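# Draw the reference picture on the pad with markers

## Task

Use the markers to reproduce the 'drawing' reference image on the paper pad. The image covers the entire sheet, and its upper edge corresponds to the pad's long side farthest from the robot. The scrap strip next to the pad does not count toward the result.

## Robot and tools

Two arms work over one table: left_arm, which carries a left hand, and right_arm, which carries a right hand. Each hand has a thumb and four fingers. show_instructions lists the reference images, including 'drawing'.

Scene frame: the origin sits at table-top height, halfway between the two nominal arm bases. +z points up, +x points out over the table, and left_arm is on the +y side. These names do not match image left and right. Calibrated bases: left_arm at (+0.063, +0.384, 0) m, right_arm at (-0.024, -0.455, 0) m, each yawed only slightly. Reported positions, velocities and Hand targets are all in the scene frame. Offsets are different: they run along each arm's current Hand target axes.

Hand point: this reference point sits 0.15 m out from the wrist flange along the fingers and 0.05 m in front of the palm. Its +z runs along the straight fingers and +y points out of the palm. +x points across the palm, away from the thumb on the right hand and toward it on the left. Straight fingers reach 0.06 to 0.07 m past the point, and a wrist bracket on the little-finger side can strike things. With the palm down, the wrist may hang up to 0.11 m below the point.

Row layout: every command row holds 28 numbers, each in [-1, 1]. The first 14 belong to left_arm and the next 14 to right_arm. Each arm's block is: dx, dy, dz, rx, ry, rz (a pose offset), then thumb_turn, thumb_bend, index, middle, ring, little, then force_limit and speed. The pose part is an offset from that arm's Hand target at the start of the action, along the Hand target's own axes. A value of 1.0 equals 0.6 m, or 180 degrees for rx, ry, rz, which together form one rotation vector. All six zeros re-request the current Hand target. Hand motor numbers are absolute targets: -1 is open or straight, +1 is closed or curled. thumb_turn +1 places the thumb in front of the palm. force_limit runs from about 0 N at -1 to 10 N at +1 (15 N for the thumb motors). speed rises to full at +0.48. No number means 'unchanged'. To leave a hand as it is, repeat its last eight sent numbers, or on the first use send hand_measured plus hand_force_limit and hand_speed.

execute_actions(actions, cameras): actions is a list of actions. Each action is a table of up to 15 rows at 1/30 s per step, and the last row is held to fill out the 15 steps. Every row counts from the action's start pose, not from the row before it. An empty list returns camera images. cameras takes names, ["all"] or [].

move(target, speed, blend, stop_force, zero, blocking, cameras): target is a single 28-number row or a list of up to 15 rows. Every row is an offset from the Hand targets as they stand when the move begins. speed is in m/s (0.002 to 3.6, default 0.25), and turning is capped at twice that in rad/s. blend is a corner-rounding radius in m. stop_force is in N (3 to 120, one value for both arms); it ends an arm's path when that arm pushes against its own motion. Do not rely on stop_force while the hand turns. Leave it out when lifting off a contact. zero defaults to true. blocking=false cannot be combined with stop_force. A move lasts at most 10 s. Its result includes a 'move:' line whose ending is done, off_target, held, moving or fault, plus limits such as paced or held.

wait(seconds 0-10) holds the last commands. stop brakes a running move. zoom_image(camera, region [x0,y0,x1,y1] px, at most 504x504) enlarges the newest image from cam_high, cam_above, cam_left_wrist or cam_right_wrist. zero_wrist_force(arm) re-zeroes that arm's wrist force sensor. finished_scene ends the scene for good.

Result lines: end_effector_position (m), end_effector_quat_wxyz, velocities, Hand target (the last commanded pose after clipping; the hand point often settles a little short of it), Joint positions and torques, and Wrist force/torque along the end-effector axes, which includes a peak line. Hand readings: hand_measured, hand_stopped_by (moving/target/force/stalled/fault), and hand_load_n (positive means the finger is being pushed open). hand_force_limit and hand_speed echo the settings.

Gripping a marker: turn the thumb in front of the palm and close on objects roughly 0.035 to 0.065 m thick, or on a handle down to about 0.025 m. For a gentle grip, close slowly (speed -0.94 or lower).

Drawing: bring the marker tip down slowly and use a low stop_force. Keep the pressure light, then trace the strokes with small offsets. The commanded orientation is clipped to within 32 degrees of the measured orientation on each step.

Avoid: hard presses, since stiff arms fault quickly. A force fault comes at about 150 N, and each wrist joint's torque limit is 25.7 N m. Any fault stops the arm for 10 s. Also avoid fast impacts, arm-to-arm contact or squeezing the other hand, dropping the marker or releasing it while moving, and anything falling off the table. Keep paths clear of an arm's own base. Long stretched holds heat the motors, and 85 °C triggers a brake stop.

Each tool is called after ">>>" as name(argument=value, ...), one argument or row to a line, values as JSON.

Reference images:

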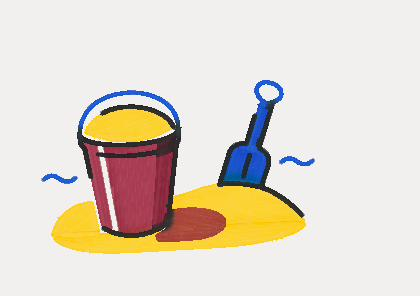

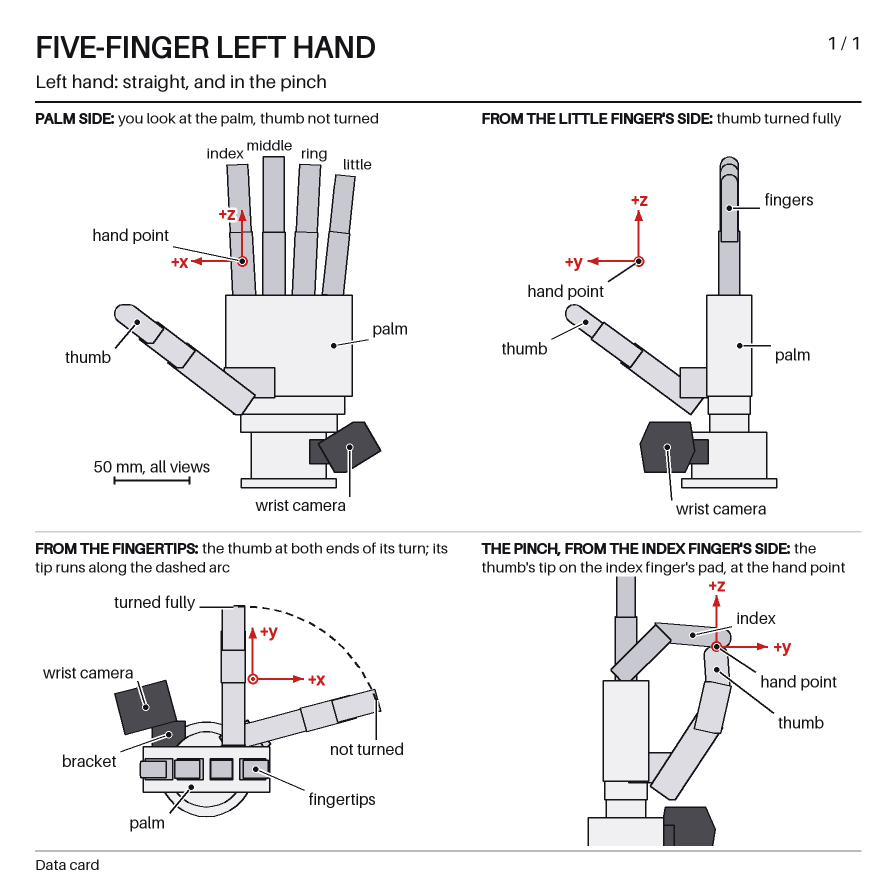

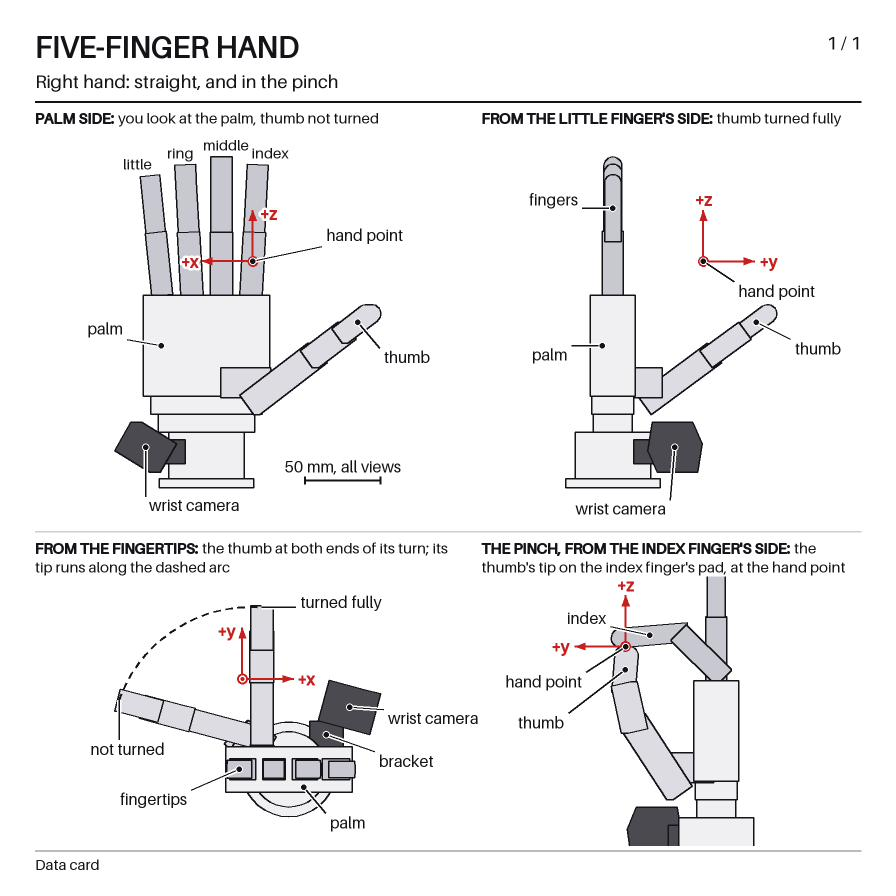

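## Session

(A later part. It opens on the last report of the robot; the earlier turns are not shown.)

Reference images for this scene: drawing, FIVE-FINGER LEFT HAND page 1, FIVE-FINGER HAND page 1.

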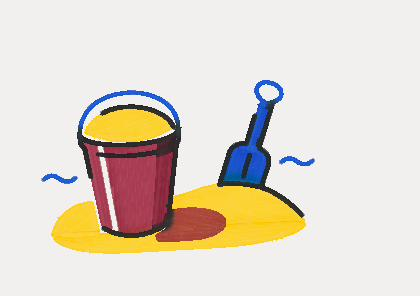

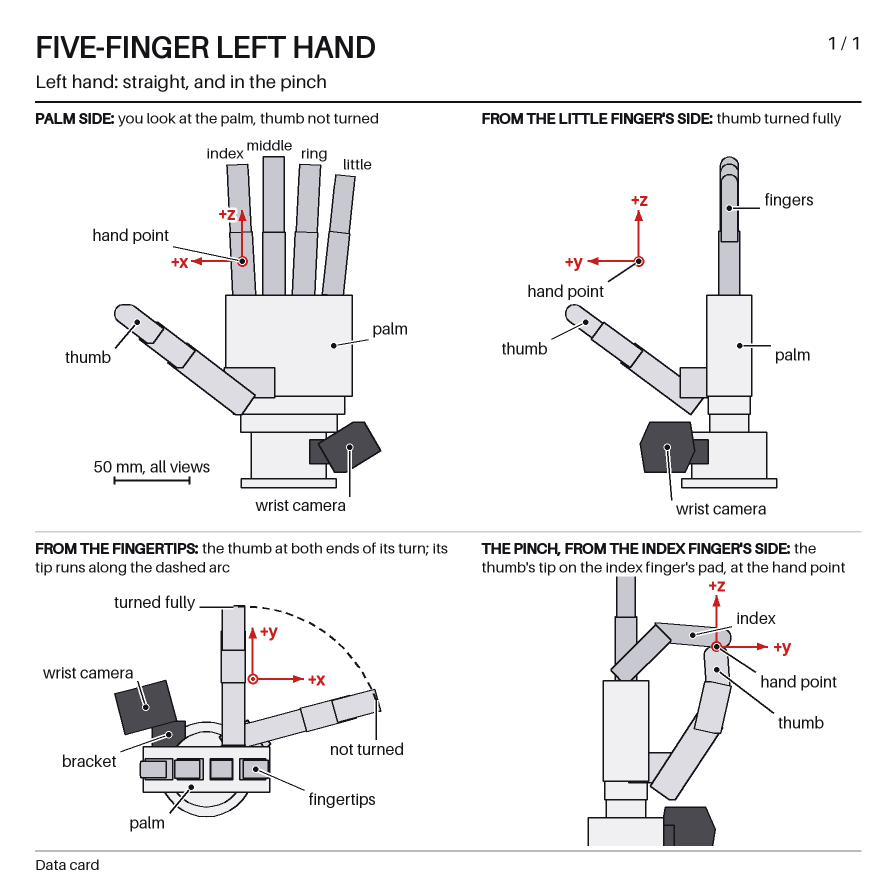

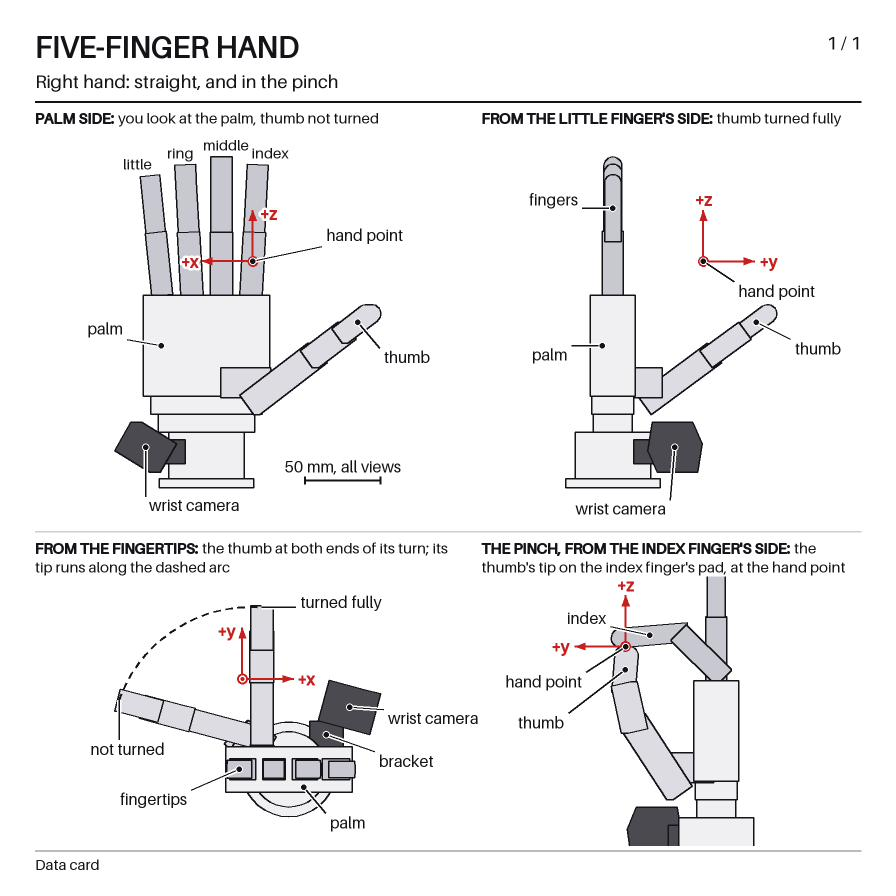

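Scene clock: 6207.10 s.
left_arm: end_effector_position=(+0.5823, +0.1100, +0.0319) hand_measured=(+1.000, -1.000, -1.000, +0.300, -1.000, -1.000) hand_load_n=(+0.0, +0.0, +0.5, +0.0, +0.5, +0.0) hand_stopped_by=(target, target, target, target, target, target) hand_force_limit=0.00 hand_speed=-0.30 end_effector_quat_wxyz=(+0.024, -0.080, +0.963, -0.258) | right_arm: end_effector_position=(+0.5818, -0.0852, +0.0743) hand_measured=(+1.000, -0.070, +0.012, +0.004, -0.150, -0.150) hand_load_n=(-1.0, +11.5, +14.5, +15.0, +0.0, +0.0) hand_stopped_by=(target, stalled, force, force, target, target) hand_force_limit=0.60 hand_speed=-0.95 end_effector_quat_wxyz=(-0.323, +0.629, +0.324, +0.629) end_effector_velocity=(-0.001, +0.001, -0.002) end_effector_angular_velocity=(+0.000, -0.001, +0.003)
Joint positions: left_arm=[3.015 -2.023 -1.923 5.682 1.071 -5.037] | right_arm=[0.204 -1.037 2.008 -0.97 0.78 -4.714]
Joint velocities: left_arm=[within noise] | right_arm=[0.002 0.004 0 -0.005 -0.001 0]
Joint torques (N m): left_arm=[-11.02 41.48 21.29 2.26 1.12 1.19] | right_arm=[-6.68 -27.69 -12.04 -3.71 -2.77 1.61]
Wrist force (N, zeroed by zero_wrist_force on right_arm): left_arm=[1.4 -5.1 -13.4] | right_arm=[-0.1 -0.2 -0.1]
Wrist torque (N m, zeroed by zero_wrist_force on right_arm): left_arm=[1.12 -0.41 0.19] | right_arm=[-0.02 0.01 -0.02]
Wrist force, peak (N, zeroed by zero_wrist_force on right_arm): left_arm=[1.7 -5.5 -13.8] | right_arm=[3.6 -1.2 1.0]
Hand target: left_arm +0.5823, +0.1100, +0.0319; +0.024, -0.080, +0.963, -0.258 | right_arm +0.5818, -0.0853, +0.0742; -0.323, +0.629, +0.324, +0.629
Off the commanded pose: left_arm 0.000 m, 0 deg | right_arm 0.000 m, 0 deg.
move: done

>>> move(
  target=[
    [0,0,0,0,0,0,1,-1,-1,0.3,-1,-1,0.0,-0.3,0,-0.002946,-0.001768,0,0,0,1,-0.06,0.4,0.4,-0.15,-0.15,0.6,-0.95],
    [0,0,0,0,0,0,1,-1,-1,0.3,-1,-1,0.0,-0.3,-0.0058,-0.002946,-0.001768,0,0,0,1,-0.06,0.4,0.4,-0.15,-0.15,0.6,-0.95],
    [0,0,0,0,0,0,1,-1,-1,0.3,-1,-1,0.0,-0.3,-0.0058,0.020035,-0.024749,0,0,0,1,-0.06,0.4,0.4,-0.15,-0.15,0.6,-0.95],
    [0,0,0,0,0,0,1,-1,-1,0.3,-1,-1,0.0,-0.3,-0.0058,0.017089,-0.026517,0,0,0,1,-0.06,0.4,0.4,-0.15,-0.15,0.6,-0.95],
    [0,0,0,0,0,0,1,-1,-1,0.3,-1,-1,0.0,-0.3,-0.0058,-0.005893,-0.003536,0,0,0,1,-0.06,0.4,0.4,-0.15,-0.15,0.6,-0.95],
    [0,0,0,0,0,0,1,-1,-1,0.3,-1,-1,0.0,-0.3,-0.0058,-0.009134,-0.005009,0,0,0,1,-0.06,0.4,0.4,-0.15,-0.15,0.6,-0.95],
    [0,0,0,0,0,0,1,-1,-1,0.3,-1,-1,0.0,-0.3,-0.0058,0.013553,-0.027695,0,0,0,1,-0.06,0.4,0.4,-0.15,-0.15,0.6,-0.95],
    [0,0,0,0,0,0,1,-1,-1,0.3,-1,-1,0.0,-0.3,-0.0058,0.010901,-0.029168,0,0,0,1,-0.06,0.4,0.4,-0.15,-0.15,0.6,-0.95],
    [0,0,0,0,0,0,1,-1,-1,0.3,-1,-1,0.0,-0.3,-0.0058,-0.012080,-0.006187,0,0,0,1,-0.06,0.4,0.4,-0.15,-0.15,0.6,-0.95],
    [0,0,0,0,0,0,1,-1,-1,0.3,-1,-1,0.0,-0.3,0.003,-0.012080,-0.006187,0,0,0,1,-0.06,0.4,0.4,-0.15,-0.15,0.6,-0.95],
    [0,0,0,0,0,0,1,-1,-1,0.3,-1,-1,0.0,-0.3,0.023,-0.08,-0.07,0,0,0,1,-0.06,0.4,0.4,-0.15,-0.15,0.6,-0.95],
  ],
  speed=[0.05,0.01,0.04,0.03,0.04,0.03,0.04,0.03,0.04,0.04,0.2],
  blend=0.0004,
  cameras=["cam_above"],
)

>>> zoom_image(
  camera="cam_above",
  region=[280, 210, 400, 320],
)

Scene clock: 6238.77 s.
left_arm: end_effector_position=(+0.5823, +0.1100, +0.0319) hand_measured=(+1.000, -1.000, -1.000, +0.300, -1.000, -1.000) hand_load_n=(+0.0, +0.0, +0.5, +0.0, +0.5, +0.0) hand_stopped_by=(target, target, target, target, target, target) hand_force_limit=0.00 hand_speed=-0.30 end_effector_quat_wxyz=(+0.024, -0.080, +0.963, -0.258) | right_arm: end_effector_position=(+0.5184, -0.0915, +0.0880) hand_measured=(+1.000, -0.070, +0.012, +0.004, -0.150, -0.150) hand_load_n=(-1.0, +11.0, +15.0, +15.0, +0.0, +0.0) hand_stopped_by=(target, stalled, force, force, target, target) hand_force_limit=0.60 hand_speed=-0.95 end_effector_quat_wxyz=(-0.323, +0.629, +0.324, +0.629)
Joint positions: left_arm=[3.015 -2.023 -1.923 5.682 1.071 -5.037] | right_arm=[0.214 -1.16 2.179 -1.018 0.791 -4.714]
Joint torques (N m): left_arm=[-11.28 41.16 21.07 2.29 1.16 1.24] | right_arm=[-7.56 -37.81 -7.2 1.2 -2.71 2.69]
Wrist force (N, zeroed by zero_wrist_force on right_arm): left_arm=[1.3 -5.3 -13.1] | right_arm=[-0.2 0.2 -0.2]
Wrist torque (N m, zeroed by zero_wrist_force on right_arm): left_arm=[1.08 -0.38 0.19] | right_arm=[0.02 0.04 -0.01]
Wrist force, peak (N, zeroed by zero_wrist_force on right_arm): left_arm=[1.5 -5.6 -14.0] | right_arm=[3.5 -1.3 1.3]
Hand target: left_arm +0.5823, +0.1100, +0.0319; +0.024, -0.080, +0.963, -0.258 | right_arm +0.5183, -0.0915, +0.0879; -0.323, +0.629, +0.324, +0.629
Off the commanded pose: left_arm 0.000 m, 0 deg | right_arm 0.000 m, 0 deg.
move: done
Images, in order (width x height): cam_above 672x504.

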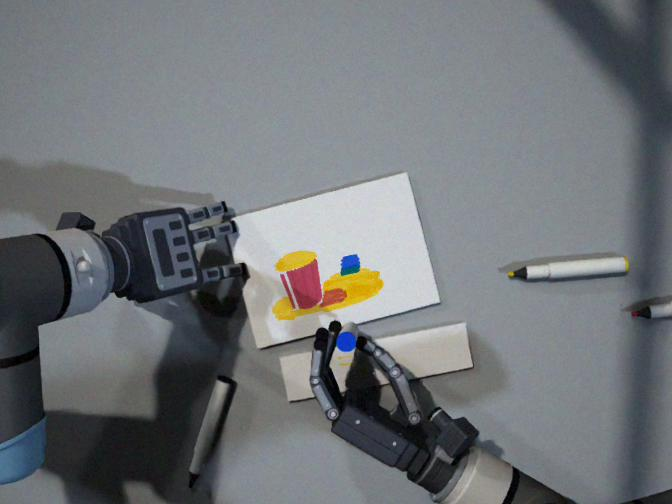

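Scaled by 4.200.

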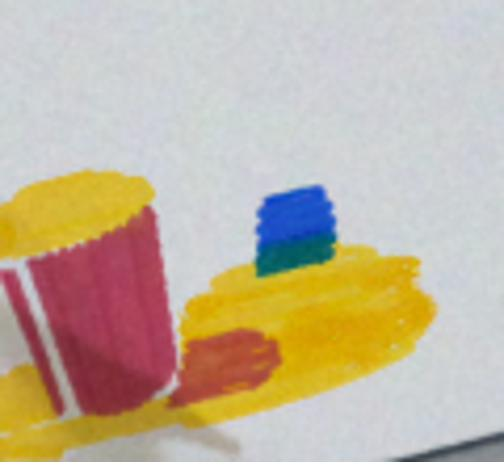

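>>> move(
  target=[
    [0,0,0,0,0,0,1,-1,-1,0.3,-1,-1,0.0,-0.3,-0.0230,0.106833,0.068531,0,0,0,1,-0.06,0.4,0.4,-0.15,-0.15,0.6,-0.95],
    [0,0,0,0,0,0,1,-1,-1,0.3,-1,-1,0.0,-0.3,-0.02867,0.106833,0.068531,0,0,0,1,-0.06,0.4,0.4,-0.15,-0.15,0.6,-0.95],
    [0,0,0,0,0,0,1,-1,-1,0.3,-1,-1,0.0,-0.3,-0.02867,0.138358,0.086503,0,0,0,1,-0.06,0.4,0.4,-0.15,-0.15,0.6,-0.95],
    [0,0,0,0,0,0,1,-1,-1,0.3,-1,-1,0.0,-0.3,-0.02867,0.140421,0.084441,0,0,0,1,-0.06,0.4,0.4,-0.15,-0.15,0.6,-0.95],
    [0,0,0,0,0,0,1,-1,-1,0.3,-1,-1,0.0,-0.3,-0.02867,0.109190,0.066174,0,0,0,1,-0.06,0.4,0.4,-0.15,-0.15,0.6,-0.95],
    [0,0,0,0,0,0,1,-1,-1,0.3,-1,-1,0.0,-0.3,-0.02867,0.111547,0.063817,0,0,0,1,-0.06,0.4,0.4,-0.15,-0.15,0.6,-0.95],
    [0,0,0,0,0,0,1,-1,-1,0.3,-1,-1,0.0,-0.3,-0.02867,0.141894,0.081789,0,0,0,1,-0.06,0.4,0.4,-0.15,-0.15,0.6,-0.95],
    [0,0,0,0,0,0,1,-1,-1,0.3,-1,-1,0.0,-0.3,-0.023,0.141894,0.081789,0,0,0,1,-0.06,0.4,0.4,-0.15,-0.15,0.6,-0.95],
    [0,0,0,0,0,0,1,-1,-1,0.3,-1,-1,0.0,-0.3,-0.023,0.143662,0.085325,0,0,0,1,-0.06,0.4,0.4,-0.15,-0.15,0.6,-0.95],
  ],
  speed=[0.12,0.01,0.04,0.03,0.04,0.03,0.04,0.04,0.04],
  blend=0.0004,
)

Scene clock: 6280.23 s.
left_arm: end_effector_position=(+0.5823, +0.1100, +0.0319) hand_measured=(+1.000, -1.000, -1.000, +0.300, -1.000, -1.000) hand_load_n=(+0.0, +0.0, +0.5, +0.0, +0.5, +0.0) hand_stopped_by=(target, target, target, target, target, target) hand_force_limit=0.00 hand_speed=-0.30 end_effector_quat_wxyz=(+0.024, -0.080, +0.963, -0.258) | right_arm: end_effector_position=(+0.6183, -0.1000, +0.0743) hand_measured=(+1.000, -0.070, +0.012, +0.004, -0.150, -0.150) hand_load_n=(-1.0, +11.0, +15.0, +15.0, +0.0, +0.0) hand_stopped_by=(target, stalled, force, force, target, target) hand_force_limit=0.60 hand_speed=-0.95 end_effector_quat_wxyz=(-0.323, +0.629, +0.324, +0.629)
Joint positions: left_arm=[3.015 -2.023 -1.923 5.682 1.071 -5.037] | right_arm=[0.16 -0.995 1.925 -0.929 0.737 -4.714]
Joint torques (N m): left_arm=[-10.63 40.64 20.92 2.27 1.43 1.21] | right_arm=[-1.24 -39.84 -7.22 -3.56 1.81 0.92]
Wrist force (N, zeroed by zero_wrist_force on right_arm): left_arm=[1.6 -5.3 -13.4] | right_arm=[-0.1 -0.1 -0.2]
Wrist torque (N m, zeroed by zero_wrist_force on right_arm): left_arm=[1.10 -0.43 0.21] | right_arm=[-0.01 0.01 -0.01]
Wrist force, peak (N, zeroed by zero_wrist_force on right_arm): left_arm=[1.2 -5.8 -13.8] | right_arm=[2.6 0.5 0.6]
Hand target: left_arm +0.5823, +0.1100, +0.0319; +0.024, -0.080, +0.963, -0.258 | right_arm +0.6183, -0.1000, +0.0743; -0.323, +0.629, +0.324, +0.629
Off the commanded pose: left_arm 0.000 m, 0 deg | right_arm 0.000 m, 0 deg.
move: done

>>> move(
  target=[
    [0,0,0,0,0,0,1,-1,-1,0.3,-1,-1,0.0,-0.3,-0.006,0,0,0,0,0,1,-0.06,0.4,0.4,-0.15,-0.15,0.6,-0.95],
    [0,0,0,0,0,0,1,-1,-1,0.3,-1,-1,0.0,-0.3,-0.006,-0.003300,0.005303,0,0,0,1,-0.06,0.4,0.4,-0.15,-0.15,0.6,-0.95],
    [0,0,0,0,0,0,1,-1,-1,0.3,-1,-1,0.0,-0.3,-0.006,-0.003359,0.010666,0,0,0,1,-0.06,0.4,0.4,-0.15,-0.15,0.6,-0.95],
    [0,0,0,0,0,0,1,-1,-1,0.3,-1,-1,0.0,-0.3,-0.006,-0.000059,0.013965,0,0,0,1,-0.06,0.4,0.4,-0.15,-0.15,0.6,-0.95],
    [0,0,0,0,0,0,1,-1,-1,0.3,-1,-1,0.0,-0.3,-0.006,0.005303,0.013907,0,0,0,1,-0.06,0.4,0.4,-0.15,-0.15,0.6,-0.95],
    [0,0,0,0,0,0,1,-1,-1,0.3,-1,-1,0.0,-0.3,-0.006,0.010607,0.010607,0,0,0,1,-0.06,0.4,0.4,-0.15,-0.15,0.6,-0.95],
    [0,0,0,0,0,0,1,-1,-1,0.3,-1,-1,0.0,-0.3,-0.006,0.013907,0.005303,0,0,0,1,-0.06,0.4,0.4,-0.15,-0.15,0.6,-0.95],
    [0,0,0,0,0,0,1,-1,-1,0.3,-1,-1,0.0,-0.3,-0.006,0.013965,-0.000059,0,0,0,1,-0.06,0.4,0.4,-0.15,-0.15,0.6,-0.95],
    [0,0,0,0,0,0,1,-1,-1,0.3,-1,-1,0.0,-0.3,-0.006,0.010666,-0.003359,0,0,0,1,-0.06,0.4,0.4,-0.15,-0.15,0.6,-0.95],
    [0,0,0,0,0,0,1,-1,-1,0.3,-1,-1,0.0,-0.3,-0.006,0.005303,-0.003300,0,0,0,1,-0.06,0.4,0.4,-0.15,-0.15,0.6,-0.95],
    [0,0,0,0,0,0,1,-1,-1,0.3,-1,-1,0.0,-0.3,-0.006,0,0,0,0,0,1,-0.06,0.4,0.4,-0.15,-0.15,0.6,-0.95],
    [0,0,0,0,0,0,1,-1,-1,0.3,-1,-1,0.0,-0.3,0,0,0,0,0,0,1,-0.06,0.4,0.4,-0.15,-0.15,0.6,-0.95],
    [0,0,0,0,0,0,1,-1,-1,0.3,-1,-1,0.0,-0.3,0.0,-0.029758,-0.043900,0,0,0,1,-0.06,0.4,0.4,-0.15,-0.15,0.6,-0.95],
  ],
  speed=[0.01,0.035,0.035,0.035,0.035,0.035,0.035,0.035,0.035,0.035,0.035,0.03,0.08],
  blend=[0.0004,0.001,0.001,0.001,0.001,0.001,0.001,0.001,0.001,0.001,0.0004,0.0004,0],
)

Scene clock: 6317.43 s.
left_arm: end_effector_position=(+0.5823, +0.1100, +0.0319) hand_measured=(+1.000, -1.000, -1.000, +0.300, -1.000, -1.000) hand_load_n=(+0.0, +0.0, +0.5, +0.0, +0.5, +0.0) hand_stopped_by=(target, target, target, target, target, target) hand_force_limit=0.00 hand_speed=-0.30 end_effector_quat_wxyz=(+0.024, -0.080, +0.963, -0.258) | right_arm: end_effector_position=(+0.5885, -0.1111, +0.0743) hand_measured=(+1.000, -0.070, +0.012, +0.004, -0.150, -0.150) hand_load_n=(-1.0, +11.5, +14.5, +15.0, +0.0, +0.0) hand_stopped_by=(target, stalled, force, force, target, target) hand_force_limit=0.60 hand_speed=-0.95 end_effector_quat_wxyz=(-0.323, +0.629, +0.324, +0.629)
Joint positions: left_arm=[3.015 -2.023 -1.923 5.682 1.071 -5.037] | right_arm=[0.143 -1.044 2.022 -0.977 0.719 -4.714]
Joint torques (N m): left_arm=[-9.89 41.11 21.54 2.33 1.6 1.19] | right_arm=[9.34 -29.03 -16.71 1.33 2.65 1.94]
Wrist force (N, zeroed by zero_wrist_force on right_arm): left_arm=[1.6 -5.5 -13.4] | right_arm=[0.0 0.1 0.0]
Wrist torque (N m, zeroed by zero_wrist_force on right_arm): left_arm=[1.07 -0.43 0.21] | right_arm=[0.03 0.01 0.01]
Wrist force, peak (N, zeroed by zero_wrist_force on right_arm): left_arm=[1.4 -5.7 -13.9] | right_arm=[4.8 -1.0 1.3]
Hand target: left_arm +0.5823, +0.1100, +0.0319; +0.024, -0.080, +0.963, -0.258 | right_arm +0.5884, -0.1110, +0.0743; -0.323, +0.629, +0.324, +0.629
Off the commanded pose: left_arm 0.000 m, 0 deg | right_arm 0.000 m, 0 deg.
move: done

>>> move(
  target=[
    [0,0,0,0,0,0,1,-1,-1,0.3,-1,-1,0.0,-0.3,-0.006,0,0,0,0,0,1,-0.06,0.4,0.4,-0.15,-0.15,0.6,-0.95],
    [0,0,0,0,0,0,1,-1,-1,0.3,-1,-1,0.0,-0.3,-0.006,0.004419,-0.000295,0,0,0,1,-0.06,0.4,0.4,-0.15,-0.15,0.6,-0.95],
    [0,0,0,0,0,0,1,-1,-1,0.3,-1,-1,0.0,-0.3,-0.006,0.007955,-0.002652,0,0,0,1,-0.06,0.4,0.4,-0.15,-0.15,0.6,-0.95],
    [0,0,0,0,0,0,1,-1,-1,0.3,-1,-1,0.0,-0.3,-0.006,0.009723,-0.006776,0,0,0,1,-0.06,0.4,0.4,-0.15,-0.15,0.6,-0.95],
    [0,0,0,0,0,0,1,-1,-1,0.3,-1,-1,0.0,-0.3,-0.006,0.010901,-0.011491,0,0,0,1,-0.06,0.4,0.4,-0.15,-0.15,0.6,-0.95],
    [0,0,0,0,0,0,1,-1,-1,0.3,-1,-1,0.0,-0.3,-0.006,0.013258,-0.015026,0,0,0,1,-0.06,0.4,0.4,-0.15,-0.15,0.6,-0.95],
    [0,0,0,0,0,0,1,-1,-1,0.3,-1,-1,0.0,-0.3,-0.006,0.017089,-0.017089,0,0,0,1,-0.06,0.4,0.4,-0.15,-0.15,0.6,-0.95],
    [0,0,0,0,0,0,1,-1,-1,0.3,-1,-1,0.0,-0.3,-0.006,0.020919,-0.017972,0,0,0,1,-0.06,0.4,0.4,-0.15,-0.15,0.6,-0.95],
    [0,0,0,0,0,0,1,-1,-1,0.3,-1,-1,0.0,-0.3,0,0.020919,-0.017972,0,0,0,1,-0.06,0.4,0.4,-0.15,-0.15,0.6,-0.95],
    [0,0,0,0,0,0,1,-1,-1,0.3,-1,-1,0.0,-0.3,0.0,-0.103710,0.133173,0,0,0,1,-0.06,0.4,0.4,-0.15,-0.15,0.6,-0.95],
  ],
  speed=[0.01,0.035,0.035,0.035,0.035,0.035,0.035,0.035,0.03,0.12],
  blend=[0.0004,0.001,0.001,0.001,0.001,0.001,0.001,0.0004,0.0004,0],
  cameras=["cam_above"],
)

>>> zoom_image(
  camera="cam_above",
  region=[280, 190, 410, 310],
)

Scene clock: 6357.70 s.
left_arm: end_effector_position=(+0.5823, +0.1100, +0.0319) hand_measured=(+1.000, -1.000, -1.000, +0.300, -1.000, -1.000) hand_load_n=(+0.0, +0.0, +0.5, +0.0, +0.5, +0.0) hand_stopped_by=(target, target, target, target, target, target) hand_force_limit=0.00 hand_speed=-0.30 end_effector_quat_wxyz=(+0.024, -0.080, +0.963, -0.258) | right_arm: end_effector_position=(+0.5843, -0.0099, +0.0740) hand_measured=(+1.000, -0.070, +0.012, +0.004, -0.150, -0.150) hand_load_n=(-0.5, +11.0, +15.0, +15.0, +0.0, +0.0) hand_stopped_by=(target, stalled, force, force, target, target) hand_force_limit=0.60 hand_speed=-0.95 end_effector_quat_wxyz=(-0.323, +0.629, +0.324, +0.629)
Joint positions: left_arm=[3.015 -2.023 -1.923 5.682 1.071 -5.037] | right_arm=[0.362 -0.975 1.885 -0.91 0.939 -4.714]
Joint torques (N m): left_arm=[-10.53 41.17 21.09 2.03 1.64 1.1] | right_arm=[4.97 -49.11 -9.33 -4.07 -1.61 -1.95]
Wrist force (N, zeroed by zero_wrist_force on right_arm): left_arm=[1.8 -7.6 -11.0] | right_arm=[0.0 0.4 -0.2]
Wrist torque (N m, zeroed by zero_wrist_force on right_arm): left_arm=[1.00 -0.38 0.24] | right_arm=[0.09 0.01 0.02]
Wrist force, peak (N, zeroed by zero_wrist_force on right_arm): left_arm=[1.5 -5.7 -13.8] | right_arm=[3.8 -1.7 0.0]
Hand target: left_arm +0.5823, +0.1100, +0.0319; +0.024, -0.080, +0.963, -0.258 | right_arm +0.5843, -0.0099, +0.0741; -0.323, +0.629, +0.324, +0.629
Off the commanded pose: left_arm 0.000 m, 0 deg | right_arm 0.000 m, 0 deg.
move: done
Images, in order (width x height): cam_above 672x504.

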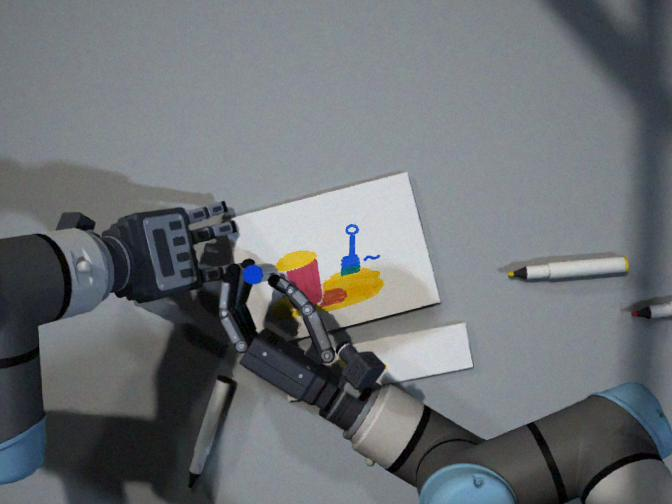

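Scaled by 3.877.

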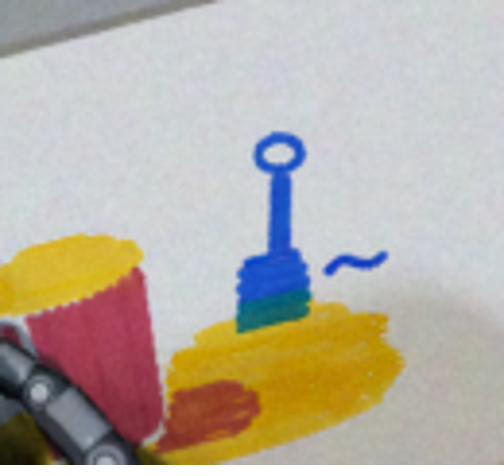

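>>> execute_actions(
  actions=[],
)

>>> zoom_image(
  camera="cam_above",
  region=[180, 190, 320, 330],
)

>>> zoom_image(
  camera="cam_right_wrist",
  region=[150, 100, 450, 400],
)

Scene clock: 6452.67 s.
left_arm: end_effector_position=(+0.5823, +0.1100, +0.0319) hand_measured=(+1.000, -1.000, -1.000, +0.300, -1.000, -1.000) hand_load_n=(+0.0, -0.5, +1.0, +0.0, +0.5, +0.0) hand_stopped_by=(target, target, target, target, target, target) hand_force_limit=0.00 hand_speed=-0.30 end_effector_quat_wxyz=(+0.024, -0.080, +0.963, -0.258) | right_arm: end_effector_position=(+0.5843, -0.0099, +0.0741) hand_measured=(+1.000, -0.070, +0.012, +0.004, -0.150, -0.150) hand_load_n=(-1.0, +11.0, +15.5, +15.0, +0.0, +0.0) hand_stopped_by=(target, stalled, force, force, target, target) hand_force_limit=0.60 hand_speed=-0.95 end_effector_quat_wxyz=(-0.323, +0.629, +0.324, +0.629)
Joint positions: left_arm=[3.015 -2.023 -1.923 5.682 1.071 -5.037] | right_arm=[0.362 -0.975 1.885 -0.91 0.939 -4.714]
Joint velocities: within noise
Joint torques (N m): left_arm=[-10.38 40.42 21.05 2.28 1.71 1.1] | right_arm=[9.39 -49.19 -6.97 -3.62 2.53 -2.48]
Motor temperatures (°C): left_arm=[34 37 30 41 42 37] | right_arm=[29 33 33 41 36 39]
Wrist force (N, zeroed by zero_wrist_force on right_arm): left_arm=[1.7 -7.7 -11.8] | right_arm=[-0.3 0.0 -0.3]
Wrist torque (N m, zeroed by zero_wrist_force on right_arm): left_arm=[1.03 -0.39 0.24] | right_arm=[0.04 0.05 -0.01]
Wrist force, peak (N, zeroed by zero_wrist_force on right_arm): left_arm=[1.7 -7.7 -11.8] | right_arm=[-0.4 0.3 -0.5]
Hand target: left_arm +0.5823, +0.1100, +0.0319; +0.024, -0.080, +0.963, -0.258 | right_arm +0.5843, -0.0099, +0.0741; -0.323, +0.629, +0.324, +0.629
Off the commanded pose: left_arm 0.000 m, 0 deg | right_arm 0.000 m, 0 deg.
camera_calibration:
cam_left_wrist: T_world_to_cam=[[-0.0824609, -0.868119, 0.489458, 0.122156], [-0.888945, 0.286097, 0.357666, 0.473639], [-0.450529, -0.405608, -0.795302, 0.445952], [0, 0, 0, 1]] pos_world=[0.632027, 0.151421, 0.125472]
cam_right_wrist: T_world_to_cam=[[0.765973, -0.563313, 0.309782, -0.487251], [-0.0958095, -0.576517, -0.811448, 0.105549], [0.635694, 0.591867, -0.495567, -0.215261], [0, 0, 0, 1]] pos_world=[0.520174, -0.0862184, 0.129913]

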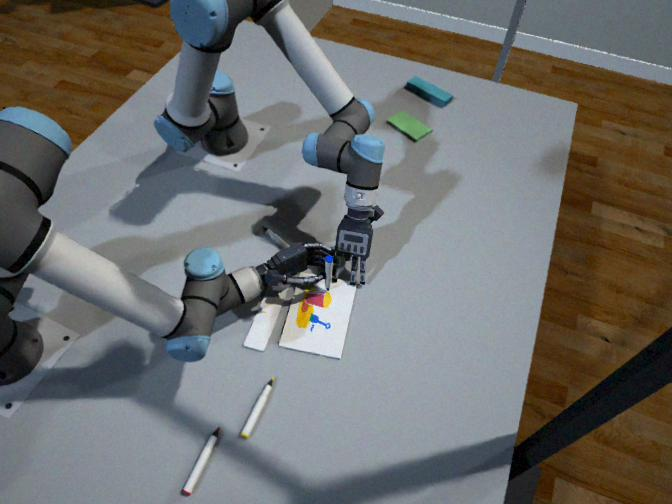

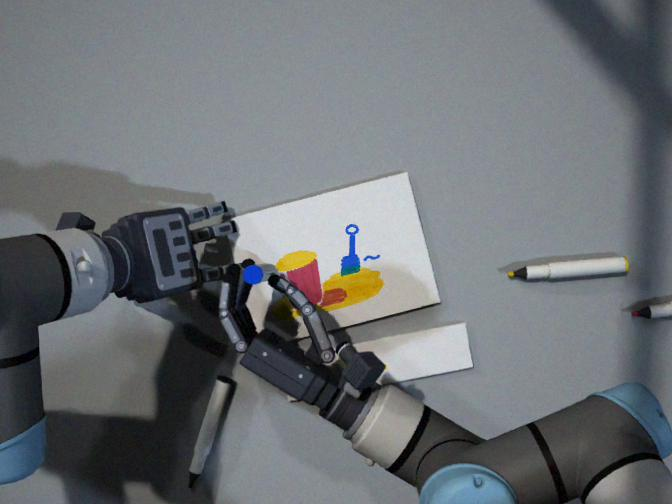

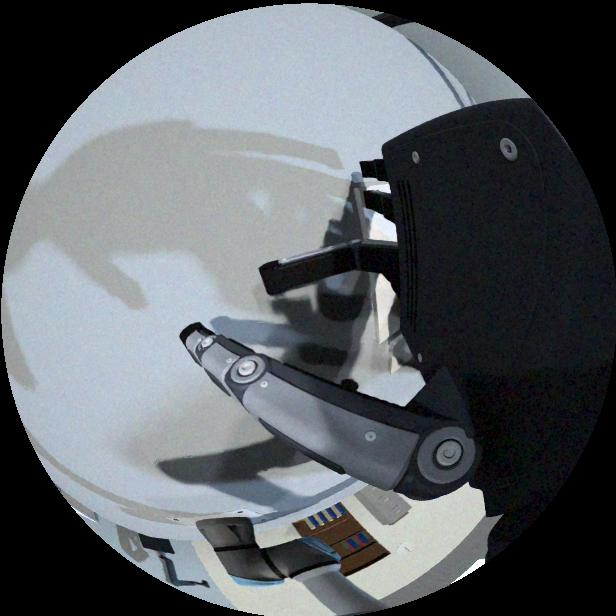

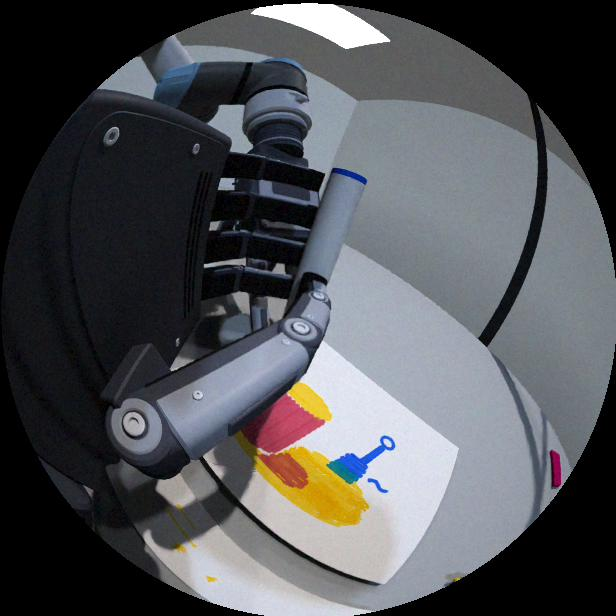

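Scaled by 3.600.

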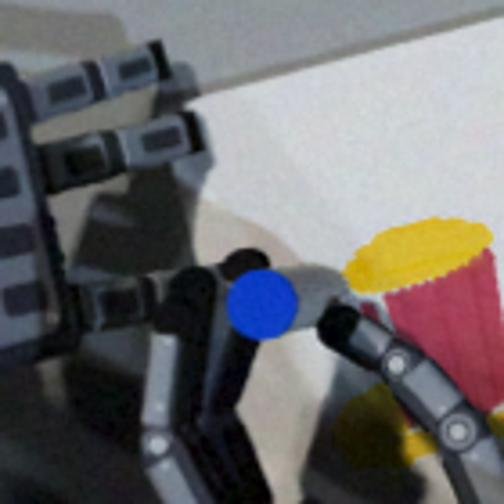

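Scaled by 1.680 from the camera's 616x616 image, which has a finer 880x880 frame.

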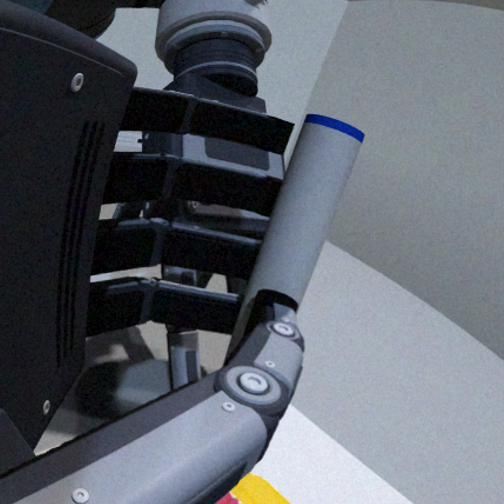

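>>> zoom_image(
  camera="cam_above",
  region=[380, 160, 450, 320],
)

Scaled by 3.150.

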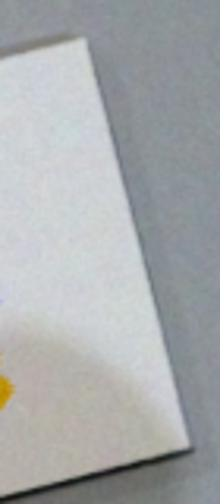

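>>> move(
  target=[0,0,0,0,0,0,1,-1,-1,0.3,-1,-1,0.0,-0.3,0.0,0.012,-0.012,0,0,0,1,-0.06,0.4,0.4,-0.15,-0.15,0.6,-0.95],
  speed=0.05,
)

Scene clock: 6477.93 s.
left_arm: end_effector_position=(+0.5823, +0.1100, +0.0319) hand_measured=(+1.000, -1.000, -1.000, +0.300, -1.000, -1.000) hand_load_n=(+0.0, +0.0, +0.5, +0.0, +0.5, +0.0) hand_stopped_by=(target, target, target, target, target, target) hand_force_limit=0.00 hand_speed=-0.30 end_effector_quat_wxyz=(+0.024, -0.080, +0.963, -0.258) | right_arm: end_effector_position=(+0.5859, -0.0200, +0.0742) hand_measured=(+1.000, -0.070, +0.012, +0.004, -0.150, -0.150) hand_load_n=(-0.5, +11.0, +15.0, +14.5, +0.0, +0.0) hand_stopped_by=(target, stalled, force, force, target, target) hand_force_limit=0.60 hand_speed=-0.95 end_effector_quat_wxyz=(-0.323, +0.629, +0.324, +0.629)
Joint positions: left_arm=[3.015 -2.023 -1.923 5.682 1.071 -5.037] | right_arm=[0.341 -0.982 1.898 -0.916 0.918 -4.714]
Joint torques (N m): left_arm=[-9.59 40.98 21.43 2.18 1.79 1.02] | right_arm=[10.08 -37.54 -19.52 -2.25 2.41 -2.57]
Wrist force (N, zeroed by zero_wrist_force on right_arm): left_arm=[1.8 -7.5 -11.1] | right_arm=[-0.5 0.2 -0.1]
Wrist torque (N m, zeroed by zero_wrist_force on right_arm): left_arm=[1.01 -0.38 0.25] | right_arm=[0.03 0.07 -0.01]
Wrist force, peak (N, zeroed by zero_wrist_force on right_arm): left_arm=[1.5 -8.0 -11.6] | right_arm=[-0.2 0.4 -0.6]
Hand target: left_arm +0.5823, +0.1100, +0.0319; +0.024, -0.080, +0.963, -0.258 | right_arm +0.5859, -0.0199, +0.0741; -0.323, +0.629, +0.324, +0.629
Off the commanded pose: left_arm 0.000 m, 0 deg | right_arm 0.000 m, 0 deg.
move: done

>>> move(
  target=[
    [0,0,0,0,0,0,1,-1,-1,0.3,-1,-1,0.0,-0.3,0,0.052208,-0.041602,0,0,0,1,-0.06,0.4,0.4,-0.15,-0.15,0.6,-0.95],
    [0,0,0,0,0,0,1,-1,-1,0.3,-1,-1,0.0,-0.3,-0.0058,0.052208,-0.041602,0,0,0,1,-0.06,0.4,0.4,-0.15,-0.15,0.6,-0.95],
    [0,0,0,0,0,0,1,-1,-1,0.3,-1,-1,0.0,-0.3,-0.0058,0.057512,-0.033941,0,0,0,1,-0.06,0.4,0.4,-0.15,-0.15,0.6,-0.95],
    [0,0,0,0,0,0,1,-1,-1,0.3,-1,-1,0.0,-0.3,-0.0058,0.060163,-0.024219,0,0,0,1,-0.06,0.4,0.4,-0.15,-0.15,0.6,-0.95],
    [0,0,0,0,0,0,1,-1,-1,0.3,-1,-1,0.0,-0.3,-0.0058,0.058690,-0.012728,0,0,0,1,-0.06,0.4,0.4,-0.15,-0.15,0.6,-0.95],
    [0,0,0,0,0,0,1,-1,-1,0.3,-1,-1,0.0,-0.3,-0.0058,0.053682,-0.001237,0,0,0,1,-0.06,0.4,0.4,-0.15,-0.15,0.6,-0.95],
    [0,0,0,0,0,0,1,-1,-1,0.3,-1,-1,0.0,-0.3,-0.0058,0.044961,0.008898,0,0,0,1,-0.06,0.4,0.4,-0.15,-0.15,0.6,-0.95],
    [0,0,0,0,0,0,1,-1,-1,0.3,-1,-1,0.0,-0.3,-0.0058,0.035238,0.016853,0,0,0,1,-0.06,0.4,0.4,-0.15,-0.15,0.6,-0.95],
    [0,0,0,0,0,0,1,-1,-1,0.3,-1,-1,0.0,-0.3,-0.0058,0.025102,0.022038,0,0,0,1,-0.06,0.4,0.4,-0.15,-0.15,0.6,-0.95],
    [0,0,0,0,0,0,1,-1,-1,0.3,-1,-1,0.0,-0.3,-0.0058,0.013907,0.023806,0,0,0,1,-0.06,0.4,0.4,-0.15,-0.15,0.6,-0.95],
    [0,0,0,0,0,0,1,-1,-1,0.3,-1,-1,0.0,-0.3,-0.0058,0.004478,0.022628,0,0,0,1,-0.06,0.4,0.4,-0.15,-0.15,0.6,-0.95],
    [0,0,0,0,0,0,1,-1,-1,0.3,-1,-1,0.0,-0.3,-0.0058,-0.003771,0.019092,0,0,0,1,-0.06,0.4,0.4,-0.15,-0.15,0.6,-0.95],
    [0,0,0,0,0,0,1,-1,-1,0.3,-1,-1,0.0,-0.3,-0.0058,-0.012021,0.012021,0,0,0,1,-0.06,0.4,0.4,-0.15,-0.15,0.6,-0.95],
    [0,0,0,0,0,0,1,-1,-1,0.3,-1,-1,0.0,-0.3,0.004,-0.012021,0.012021,0,0,0,1,-0.06,0.4,0.4,-0.15,-0.15,0.6,-0.95],
    [0,0,0,0,0,0,1,-1,-1,0.3,-1,-1,0.0,-0.3,0.02,-0.08,-0.08,0,0,0,1,-0.06,0.4,0.4,-0.15,-0.15,0.6,-0.95],
  ],
  speed=[0.1,0.01,0.035,0.035,0.035,0.035,0.035,0.035,0.035,0.035,0.035,0.035,0.035,0.04,0.2],
  blend=[0.0004,0.0004,0.001,0.0012,0.0012,0.0012,0.0012,0.0012,0.0012,0.0012,0.001,0.001,0.0004,0.001,0],
  cameras=["cam_above"],
)

>>> zoom_image(
  camera="cam_above",
  region=[240, 200, 410, 350],
)

Scene clock: 6543.50 s.
left_arm: end_effector_position=(+0.5823, +0.1100, +0.0319) hand_measured=(+1.000, -1.000, -1.000, +0.300, -1.000, -1.000) hand_load_n=(+0.0, +0.0, +0.5, +0.0, +0.5, +0.0) hand_stopped_by=(target, target, target, target, target, target) hand_force_limit=0.00 hand_speed=-0.30 end_effector_quat_wxyz=(+0.024, -0.080, +0.963, -0.258) | right_arm: end_effector_position=(+0.5190, -0.0310, +0.0861) hand_measured=(+1.000, -0.070, +0.012, +0.004, -0.150, -0.150) hand_load_n=(-0.5, +11.5, +14.0, +14.5, +0.0, +0.0) hand_stopped_by=(target, stalled, force, force, target, target) hand_force_limit=0.60 hand_speed=-0.95 end_effector_quat_wxyz=(-0.323, +0.629, +0.324, +0.629)
Joint positions: left_arm=[3.015 -2.023 -1.923 5.682 1.071 -5.037] | right_arm=[0.363 -1.103 2.081 -0.978 0.94 -4.714]
Joint torques (N m): left_arm=[-8.8 40.56 20.55 2.28 1.86 0.81] | right_arm=[-7.2 -39.89 -6.94 0.54 -2.78 2.45]
Wrist force (N, zeroed by zero_wrist_force on right_arm): left_arm=[1.6 -7.8 -11.3] | right_arm=[-0.3 0.1 -0.4]
Wrist torque (N m, zeroed by zero_wrist_force on right_arm): left_arm=[0.98 -0.36 0.24] | right_arm=[0.06 0.06 -0.03]
Wrist force, peak (N, zeroed by zero_wrist_force on right_arm): left_arm=[1.8 -7.9 -11.6] | right_arm=[3.8 1.5 -0.8]
Hand target: left_arm +0.5823, +0.1100, +0.0319; +0.024, -0.080, +0.963, -0.258 | right_arm +0.5190, -0.0310, +0.0861; -0.323, +0.629, +0.324, +0.629
Off the commanded pose: left_arm 0.000 m, 0 deg | right_arm 0.000 m, 0 deg.
move: done
Images, in order (width x height): cam_above 672x504.

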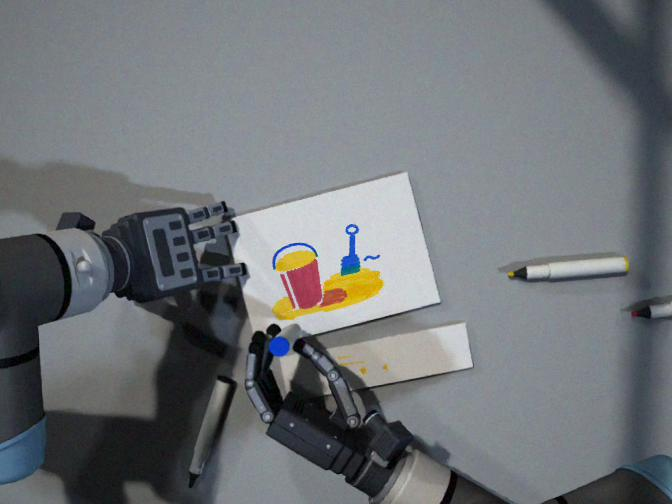

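Scaled by 2.965.

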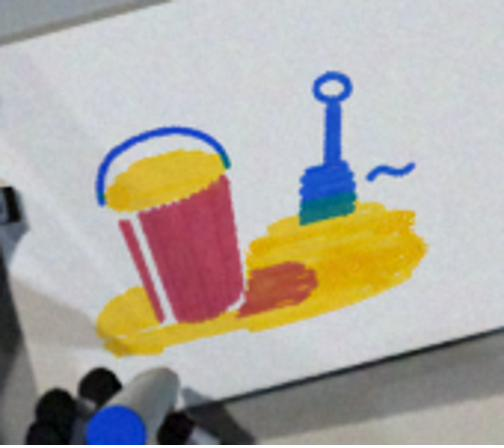

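>>> move(
  target=[
    [0,0,0,0,0,0,1,-1,-1,0.3,-1,-1,0.0,-0.3,-0.02,0.022628,0.090274,0,0,0,1,-0.06,0.4,0.4,-0.15,-0.15,0.6,-0.95],
    [0,0,0,0,0,0,1,-1,-1,0.3,-1,-1,0.0,-0.3,-0.02567,0.022628,0.090274,0,0,0,1,-0.06,0.4,0.4,-0.15,-0.15,0.6,-0.95],
    [0,0,0,0,0,0,1,-1,-1,0.3,-1,-1,0.0,-0.3,-0.02567,0.026458,0.088801,0,0,0,1,-0.06,0.4,0.4,-0.15,-0.15,0.6,-0.95],
    [0,0,0,0,0,0,1,-1,-1,0.3,-1,-1,0.0,-0.3,-0.02567,0.029109,0.085561,0,0,0,1,-0.06,0.4,0.4,-0.15,-0.15,0.6,-0.95],
    [0,0,0,0,0,0,1,-1,-1,0.3,-1,-1,0.0,-0.3,-0.02567,0.030288,0.081436,0,0,0,1,-0.06,0.4,0.4,-0.15,-0.15,0.6,-0.95],
    [0,0,0,0,0,0,1,-1,-1,0.3,-1,-1,0.0,-0.3,-0.02567,0.031761,0.077016,0,0,0,1,-0.06,0.4,0.4,-0.15,-0.15,0.6,-0.95],
    [0,0,0,0,0,0,1,-1,-1,0.3,-1,-1,0.0,-0.3,-0.02567,0.035002,0.073186,0,0,0,1,-0.06,0.4,0.4,-0.15,-0.15,0.6,-0.95],
    [0,0,0,0,0,0,1,-1,-1,0.3,-1,-1,0.0,-0.3,-0.02567,0.038832,0.071124,0,0,0,1,-0.06,0.4,0.4,-0.15,-0.15,0.6,-0.95],
    [0,0,0,0,0,0,1,-1,-1,0.3,-1,-1,0.0,-0.3,-0.02567,0.042368,0.069945,0,0,0,1,-0.06,0.4,0.4,-0.15,-0.15,0.6,-0.95],
    [0,0,0,0,0,0,1,-1,-1,0.3,-1,-1,0.0,-0.3,-0.015,0.042368,0.069945,0,0,0,1,-0.06,0.4,0.4,-0.15,-0.15,0.6,-0.95],
    [0,0,0,0,0,0,1,-1,-1,0.3,-1,-1,0.0,-0.3,0.01,0.02,-0.06,0,0,0,1,-0.06,0.4,0.4,-0.15,-0.15,0.6,-0.95],
  ],
  speed=[0.12,0.01,0.035,0.035,0.035,0.035,0.035,0.035,0.035,0.04,0.2],
  blend=[0.0004,0.0004,0.001,0.001,0.001,0.001,0.001,0.001,0.0004,0.001,0],
  cameras=["cam_above"],
)

>>> zoom_image(
  camera="cam_above",
  region=[240, 200, 410, 350],
)

Scene clock: 6582.37 s.
left_arm: end_effector_position=(+0.5823, +0.1100, +0.0319) hand_measured=(+1.000, -1.000, -1.000, +0.300, -1.000, -1.000) hand_load_n=(+0.0, +0.0, +1.0, +0.0, +0.5, +0.0) hand_stopped_by=(target, target, target, target, target, target) hand_force_limit=0.00 hand_speed=-0.30 end_effector_quat_wxyz=(+0.024, -0.080, +0.963, -0.258) | right_arm: end_effector_position=(+0.5078, -0.0672, +0.0921) hand_measured=(+1.000, -0.070, +0.012, +0.004, -0.150, -0.150) hand_load_n=(-1.0, +10.5, +14.5, +14.5, +0.0, +0.0) hand_stopped_by=(target, stalled, force, force, target, target) hand_force_limit=0.60 hand_speed=-0.95 end_effector_quat_wxyz=(-0.323, +0.629, +0.324, +0.629)
Joint positions: left_arm=[3.015 -2.023 -1.923 5.682 1.071 -5.037] | right_arm=[0.283 -1.165 2.167 -1.001 0.859 -4.714]
Joint torques (N m): left_arm=[-9.41 40.77 20.04 2.16 2 0.62] | right_arm=[1.3 -38.29 -7.62 1.06 2.11 2.89]
Wrist force (N, zeroed by zero_wrist_force on right_arm): left_arm=[1.6 -7.6 -11.3] | right_arm=[-0.2 -0.2 -0.1]
Wrist torque (N m, zeroed by zero_wrist_force on right_arm): left_arm=[1.00 -0.36 0.24] | right_arm=[-0.05 0.04 -0.03]
Wrist force, peak (N, zeroed by zero_wrist_force on right_arm): left_arm=[1.9 -8.0 -11.6] | right_arm=[5.5 -1.2 1.4]
Hand target: left_arm +0.5823, +0.1100, +0.0319; +0.024, -0.080, +0.963, -0.258 | right_arm +0.5078, -0.0673, +0.0921; -0.323, +0.629, +0.324, +0.629
Off the commanded pose: left_arm 0.000 m, 0 deg | right_arm 0.000 m, 0 deg.
move: done
Images, in order (width x height): cam_above 672x504.

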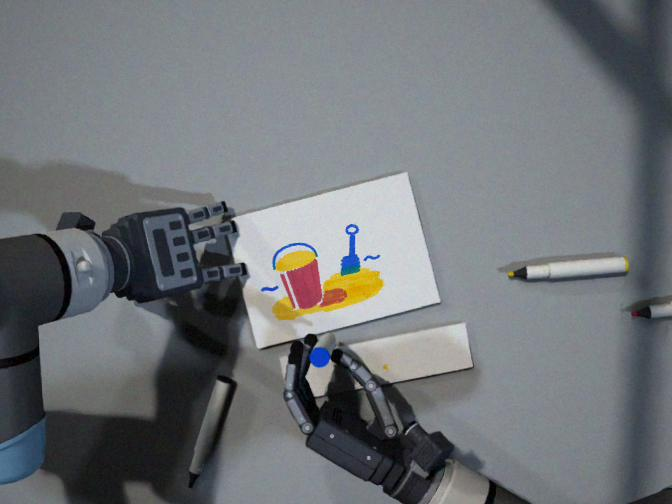

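Scaled by 2.965.

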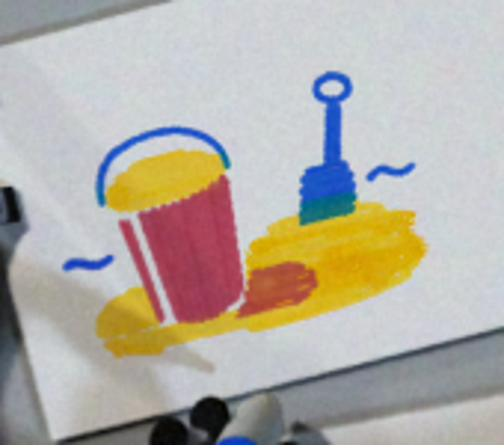

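>>> move(
  target=[
    [0,0,0,0,0,0,1,-1,-1,0.3,-1,-1,0.0,-0.3,0.113,0.08,-0.08,0,0,0,1,-0.06,0.4,0.4,-0.15,-0.15,0.6,-0.95],
    [0,0,0,0,0,0,1,-1,-1,0.3,-1,-1,0.0,-0.3,0.113,0.5544,-0.0805,-0.2356,0.2356,0.4587,1,-0.06,0.4,0.4,-0.15,-0.15,0.6,-0.95],
  ],
  speed=0.3,
  blend=[0.02,0],
)

>>> move(
  target=[0,0,0,0,0,0,1,-1,-1,0.3,-1,-1,0.0,-0.3,0,0.21,0,0,0,0,1,-0.06,0.4,0.4,-0.15,-0.15,0.6,-0.95],
  speed=0.2,
  cameras=["cam_right_wrist","cam_high"],
)

Scene clock: 6612.87 s.
left_arm: end_effector_position=(+0.5823, +0.1100, +0.0319) hand_measured=(+1.000, -1.000, -1.000, +0.300, -1.000, -1.000) hand_load_n=(+0.0, +0.0, +0.5, +0.0, +0.5, +0.0) hand_stopped_by=(target, target, target, target, target, target) hand_force_limit=0.00 hand_speed=-0.30 end_effector_quat_wxyz=(+0.024, -0.080, +0.963, -0.258) | right_arm: end_effector_position=(+0.7502, -0.3000, +0.1604) hand_measured=(+1.000, -0.070, +0.012, +0.004, -0.150, -0.150) hand_load_n=(-0.5, +10.5, +14.5, +14.5, +0.0, +0.0) hand_stopped_by=(target, stalled, force, force, target, target) hand_force_limit=0.60 hand_speed=-0.95 end_effector_quat_wxyz=(+0.500, -0.500, +0.499, -0.500)
Joint positions: left_arm=[3.015 -2.023 -1.923 5.682 1.071 -5.037] | right_arm=[0.026 -1.091 1.685 -0.595 1.552 -3.143]
Joint torques (N m): left_arm=[-9.4 40.63 20.59 2.15 2.15 0.48] | right_arm=[9.3 -49.47 -20.96 -1.94 -2.11 0.02]
Wrist force (N, zeroed by zero_wrist_force on right_arm): left_arm=[1.6 -7.8 -11.3] | right_arm=[-1.5 0.6 -1.1]
Wrist torque (N m, zeroed by zero_wrist_force on right_arm): left_arm=[0.97 -0.37 0.24] | right_arm=[0.07 0.37 -0.10]
Wrist force, peak (N, zeroed by zero_wrist_force on right_arm): left_arm=[1.4 -8.2 -11.6] | right_arm=[-1.7 -1.1 0.7]
Hand target: left_arm +0.5823, +0.1100, +0.0319; +0.024, -0.080, +0.963, -0.258 | right_arm +0.7502, -0.3000, +0.1604; +0.500, -0.500, +0.499, -0.500
Off the commanded pose: left_arm 0.000 m, 0 deg | right_arm 0.000 m, 0 deg.
move: done

Scene clock: 6613.97 s.
left_arm: end_effector_position=(+0.5823, +0.1100, +0.0319) hand_measured=(+1.000, -1.000, -1.000, +0.300, -1.000, -1.000) hand_load_n=(+0.0, +0.0, +0.5, +0.0, +0.5, +0.0) hand_stopped_by=(target, target, target, target, target, target) hand_force_limit=0.00 hand_speed=-0.30 end_effector_quat_wxyz=(+0.024, -0.080, +0.963, -0.258) | right_arm: end_effector_position=(+0.7503, -0.3001, +0.0345) hand_measured=(+1.000, -0.070, +0.012, +0.004, -0.150, -0.150) hand_load_n=(-0.5, +10.5, +14.5, +14.5, +0.0, +0.0) hand_stopped_by=(target, stalled, force, force, target, target) hand_force_limit=0.60 hand_speed=-0.95 end_effector_quat_wxyz=(+0.500, -0.500, +0.499, -0.500)
Joint positions: left_arm=[3.015 -2.023 -1.923 5.682 1.071 -5.037] | right_arm=[0.026 -0.891 1.757 -0.867 1.551 -3.143]
Joint torques (N m): left_arm=[-9.06 40.57 19.84 2.16 2.11 0.64] | right_arm=[5.3 -38.35 -26.88 -1.65 0.22 2.82]
Wrist force (N, zeroed by zero_wrist_force on right_arm): left_arm=[1.5 -7.7 -11.3] | right_arm=[-1.7 1.0 -1.0]
Wrist torque (N m, zeroed by zero_wrist_force on right_arm): left_arm=[0.99 -0.35 0.24] | right_arm=[0.12 0.37 -0.09]
Wrist force, peak (N, zeroed by zero_wrist_force on right_arm): left_arm=[1.9 -7.8 -11.5] | right_arm=[-1.6 2.8 -1.0]
Hand target: left_arm +0.5823, +0.1100, +0.0319; +0.024, -0.080, +0.963, -0.258 | right_arm +0.7503, -0.3001, +0.0344; +0.500, -0.500, +0.499, -0.500
Off the commanded pose: left_arm 0.000 m, 0 deg | right_arm 0.000 m, 0 deg.
move: done
camera_calibration:
cam_right_wrist: T_world_to_cam=[[-0.0114831, -0.309334, -0.950884, -0.0625584], [-0.525123, 0.811126, -0.257527, 0.641441], [0.850949, 0.496374, -0.171752, -0.369947], [0, 0, 0, 1]] pos_world=[0.650923, -0.35601, 0.0421637]
Images, in order (width x height): cam_high 672x504, cam_right_wrist 616x616.

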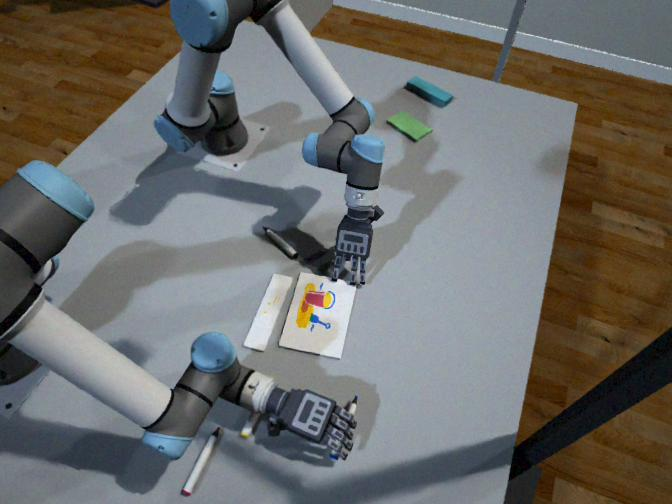

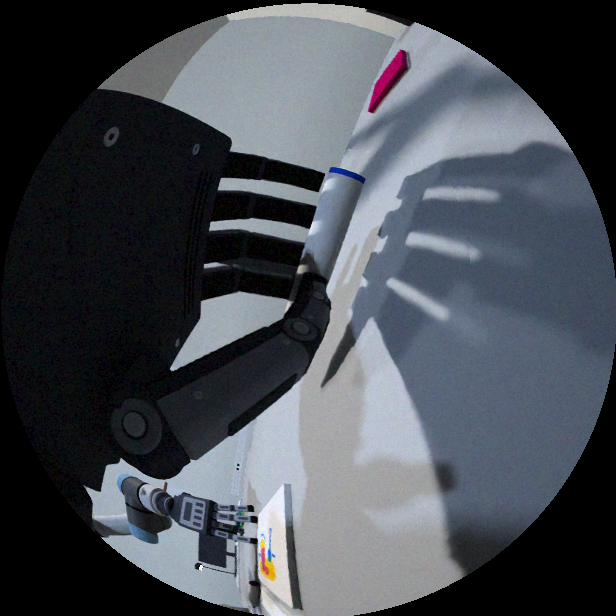

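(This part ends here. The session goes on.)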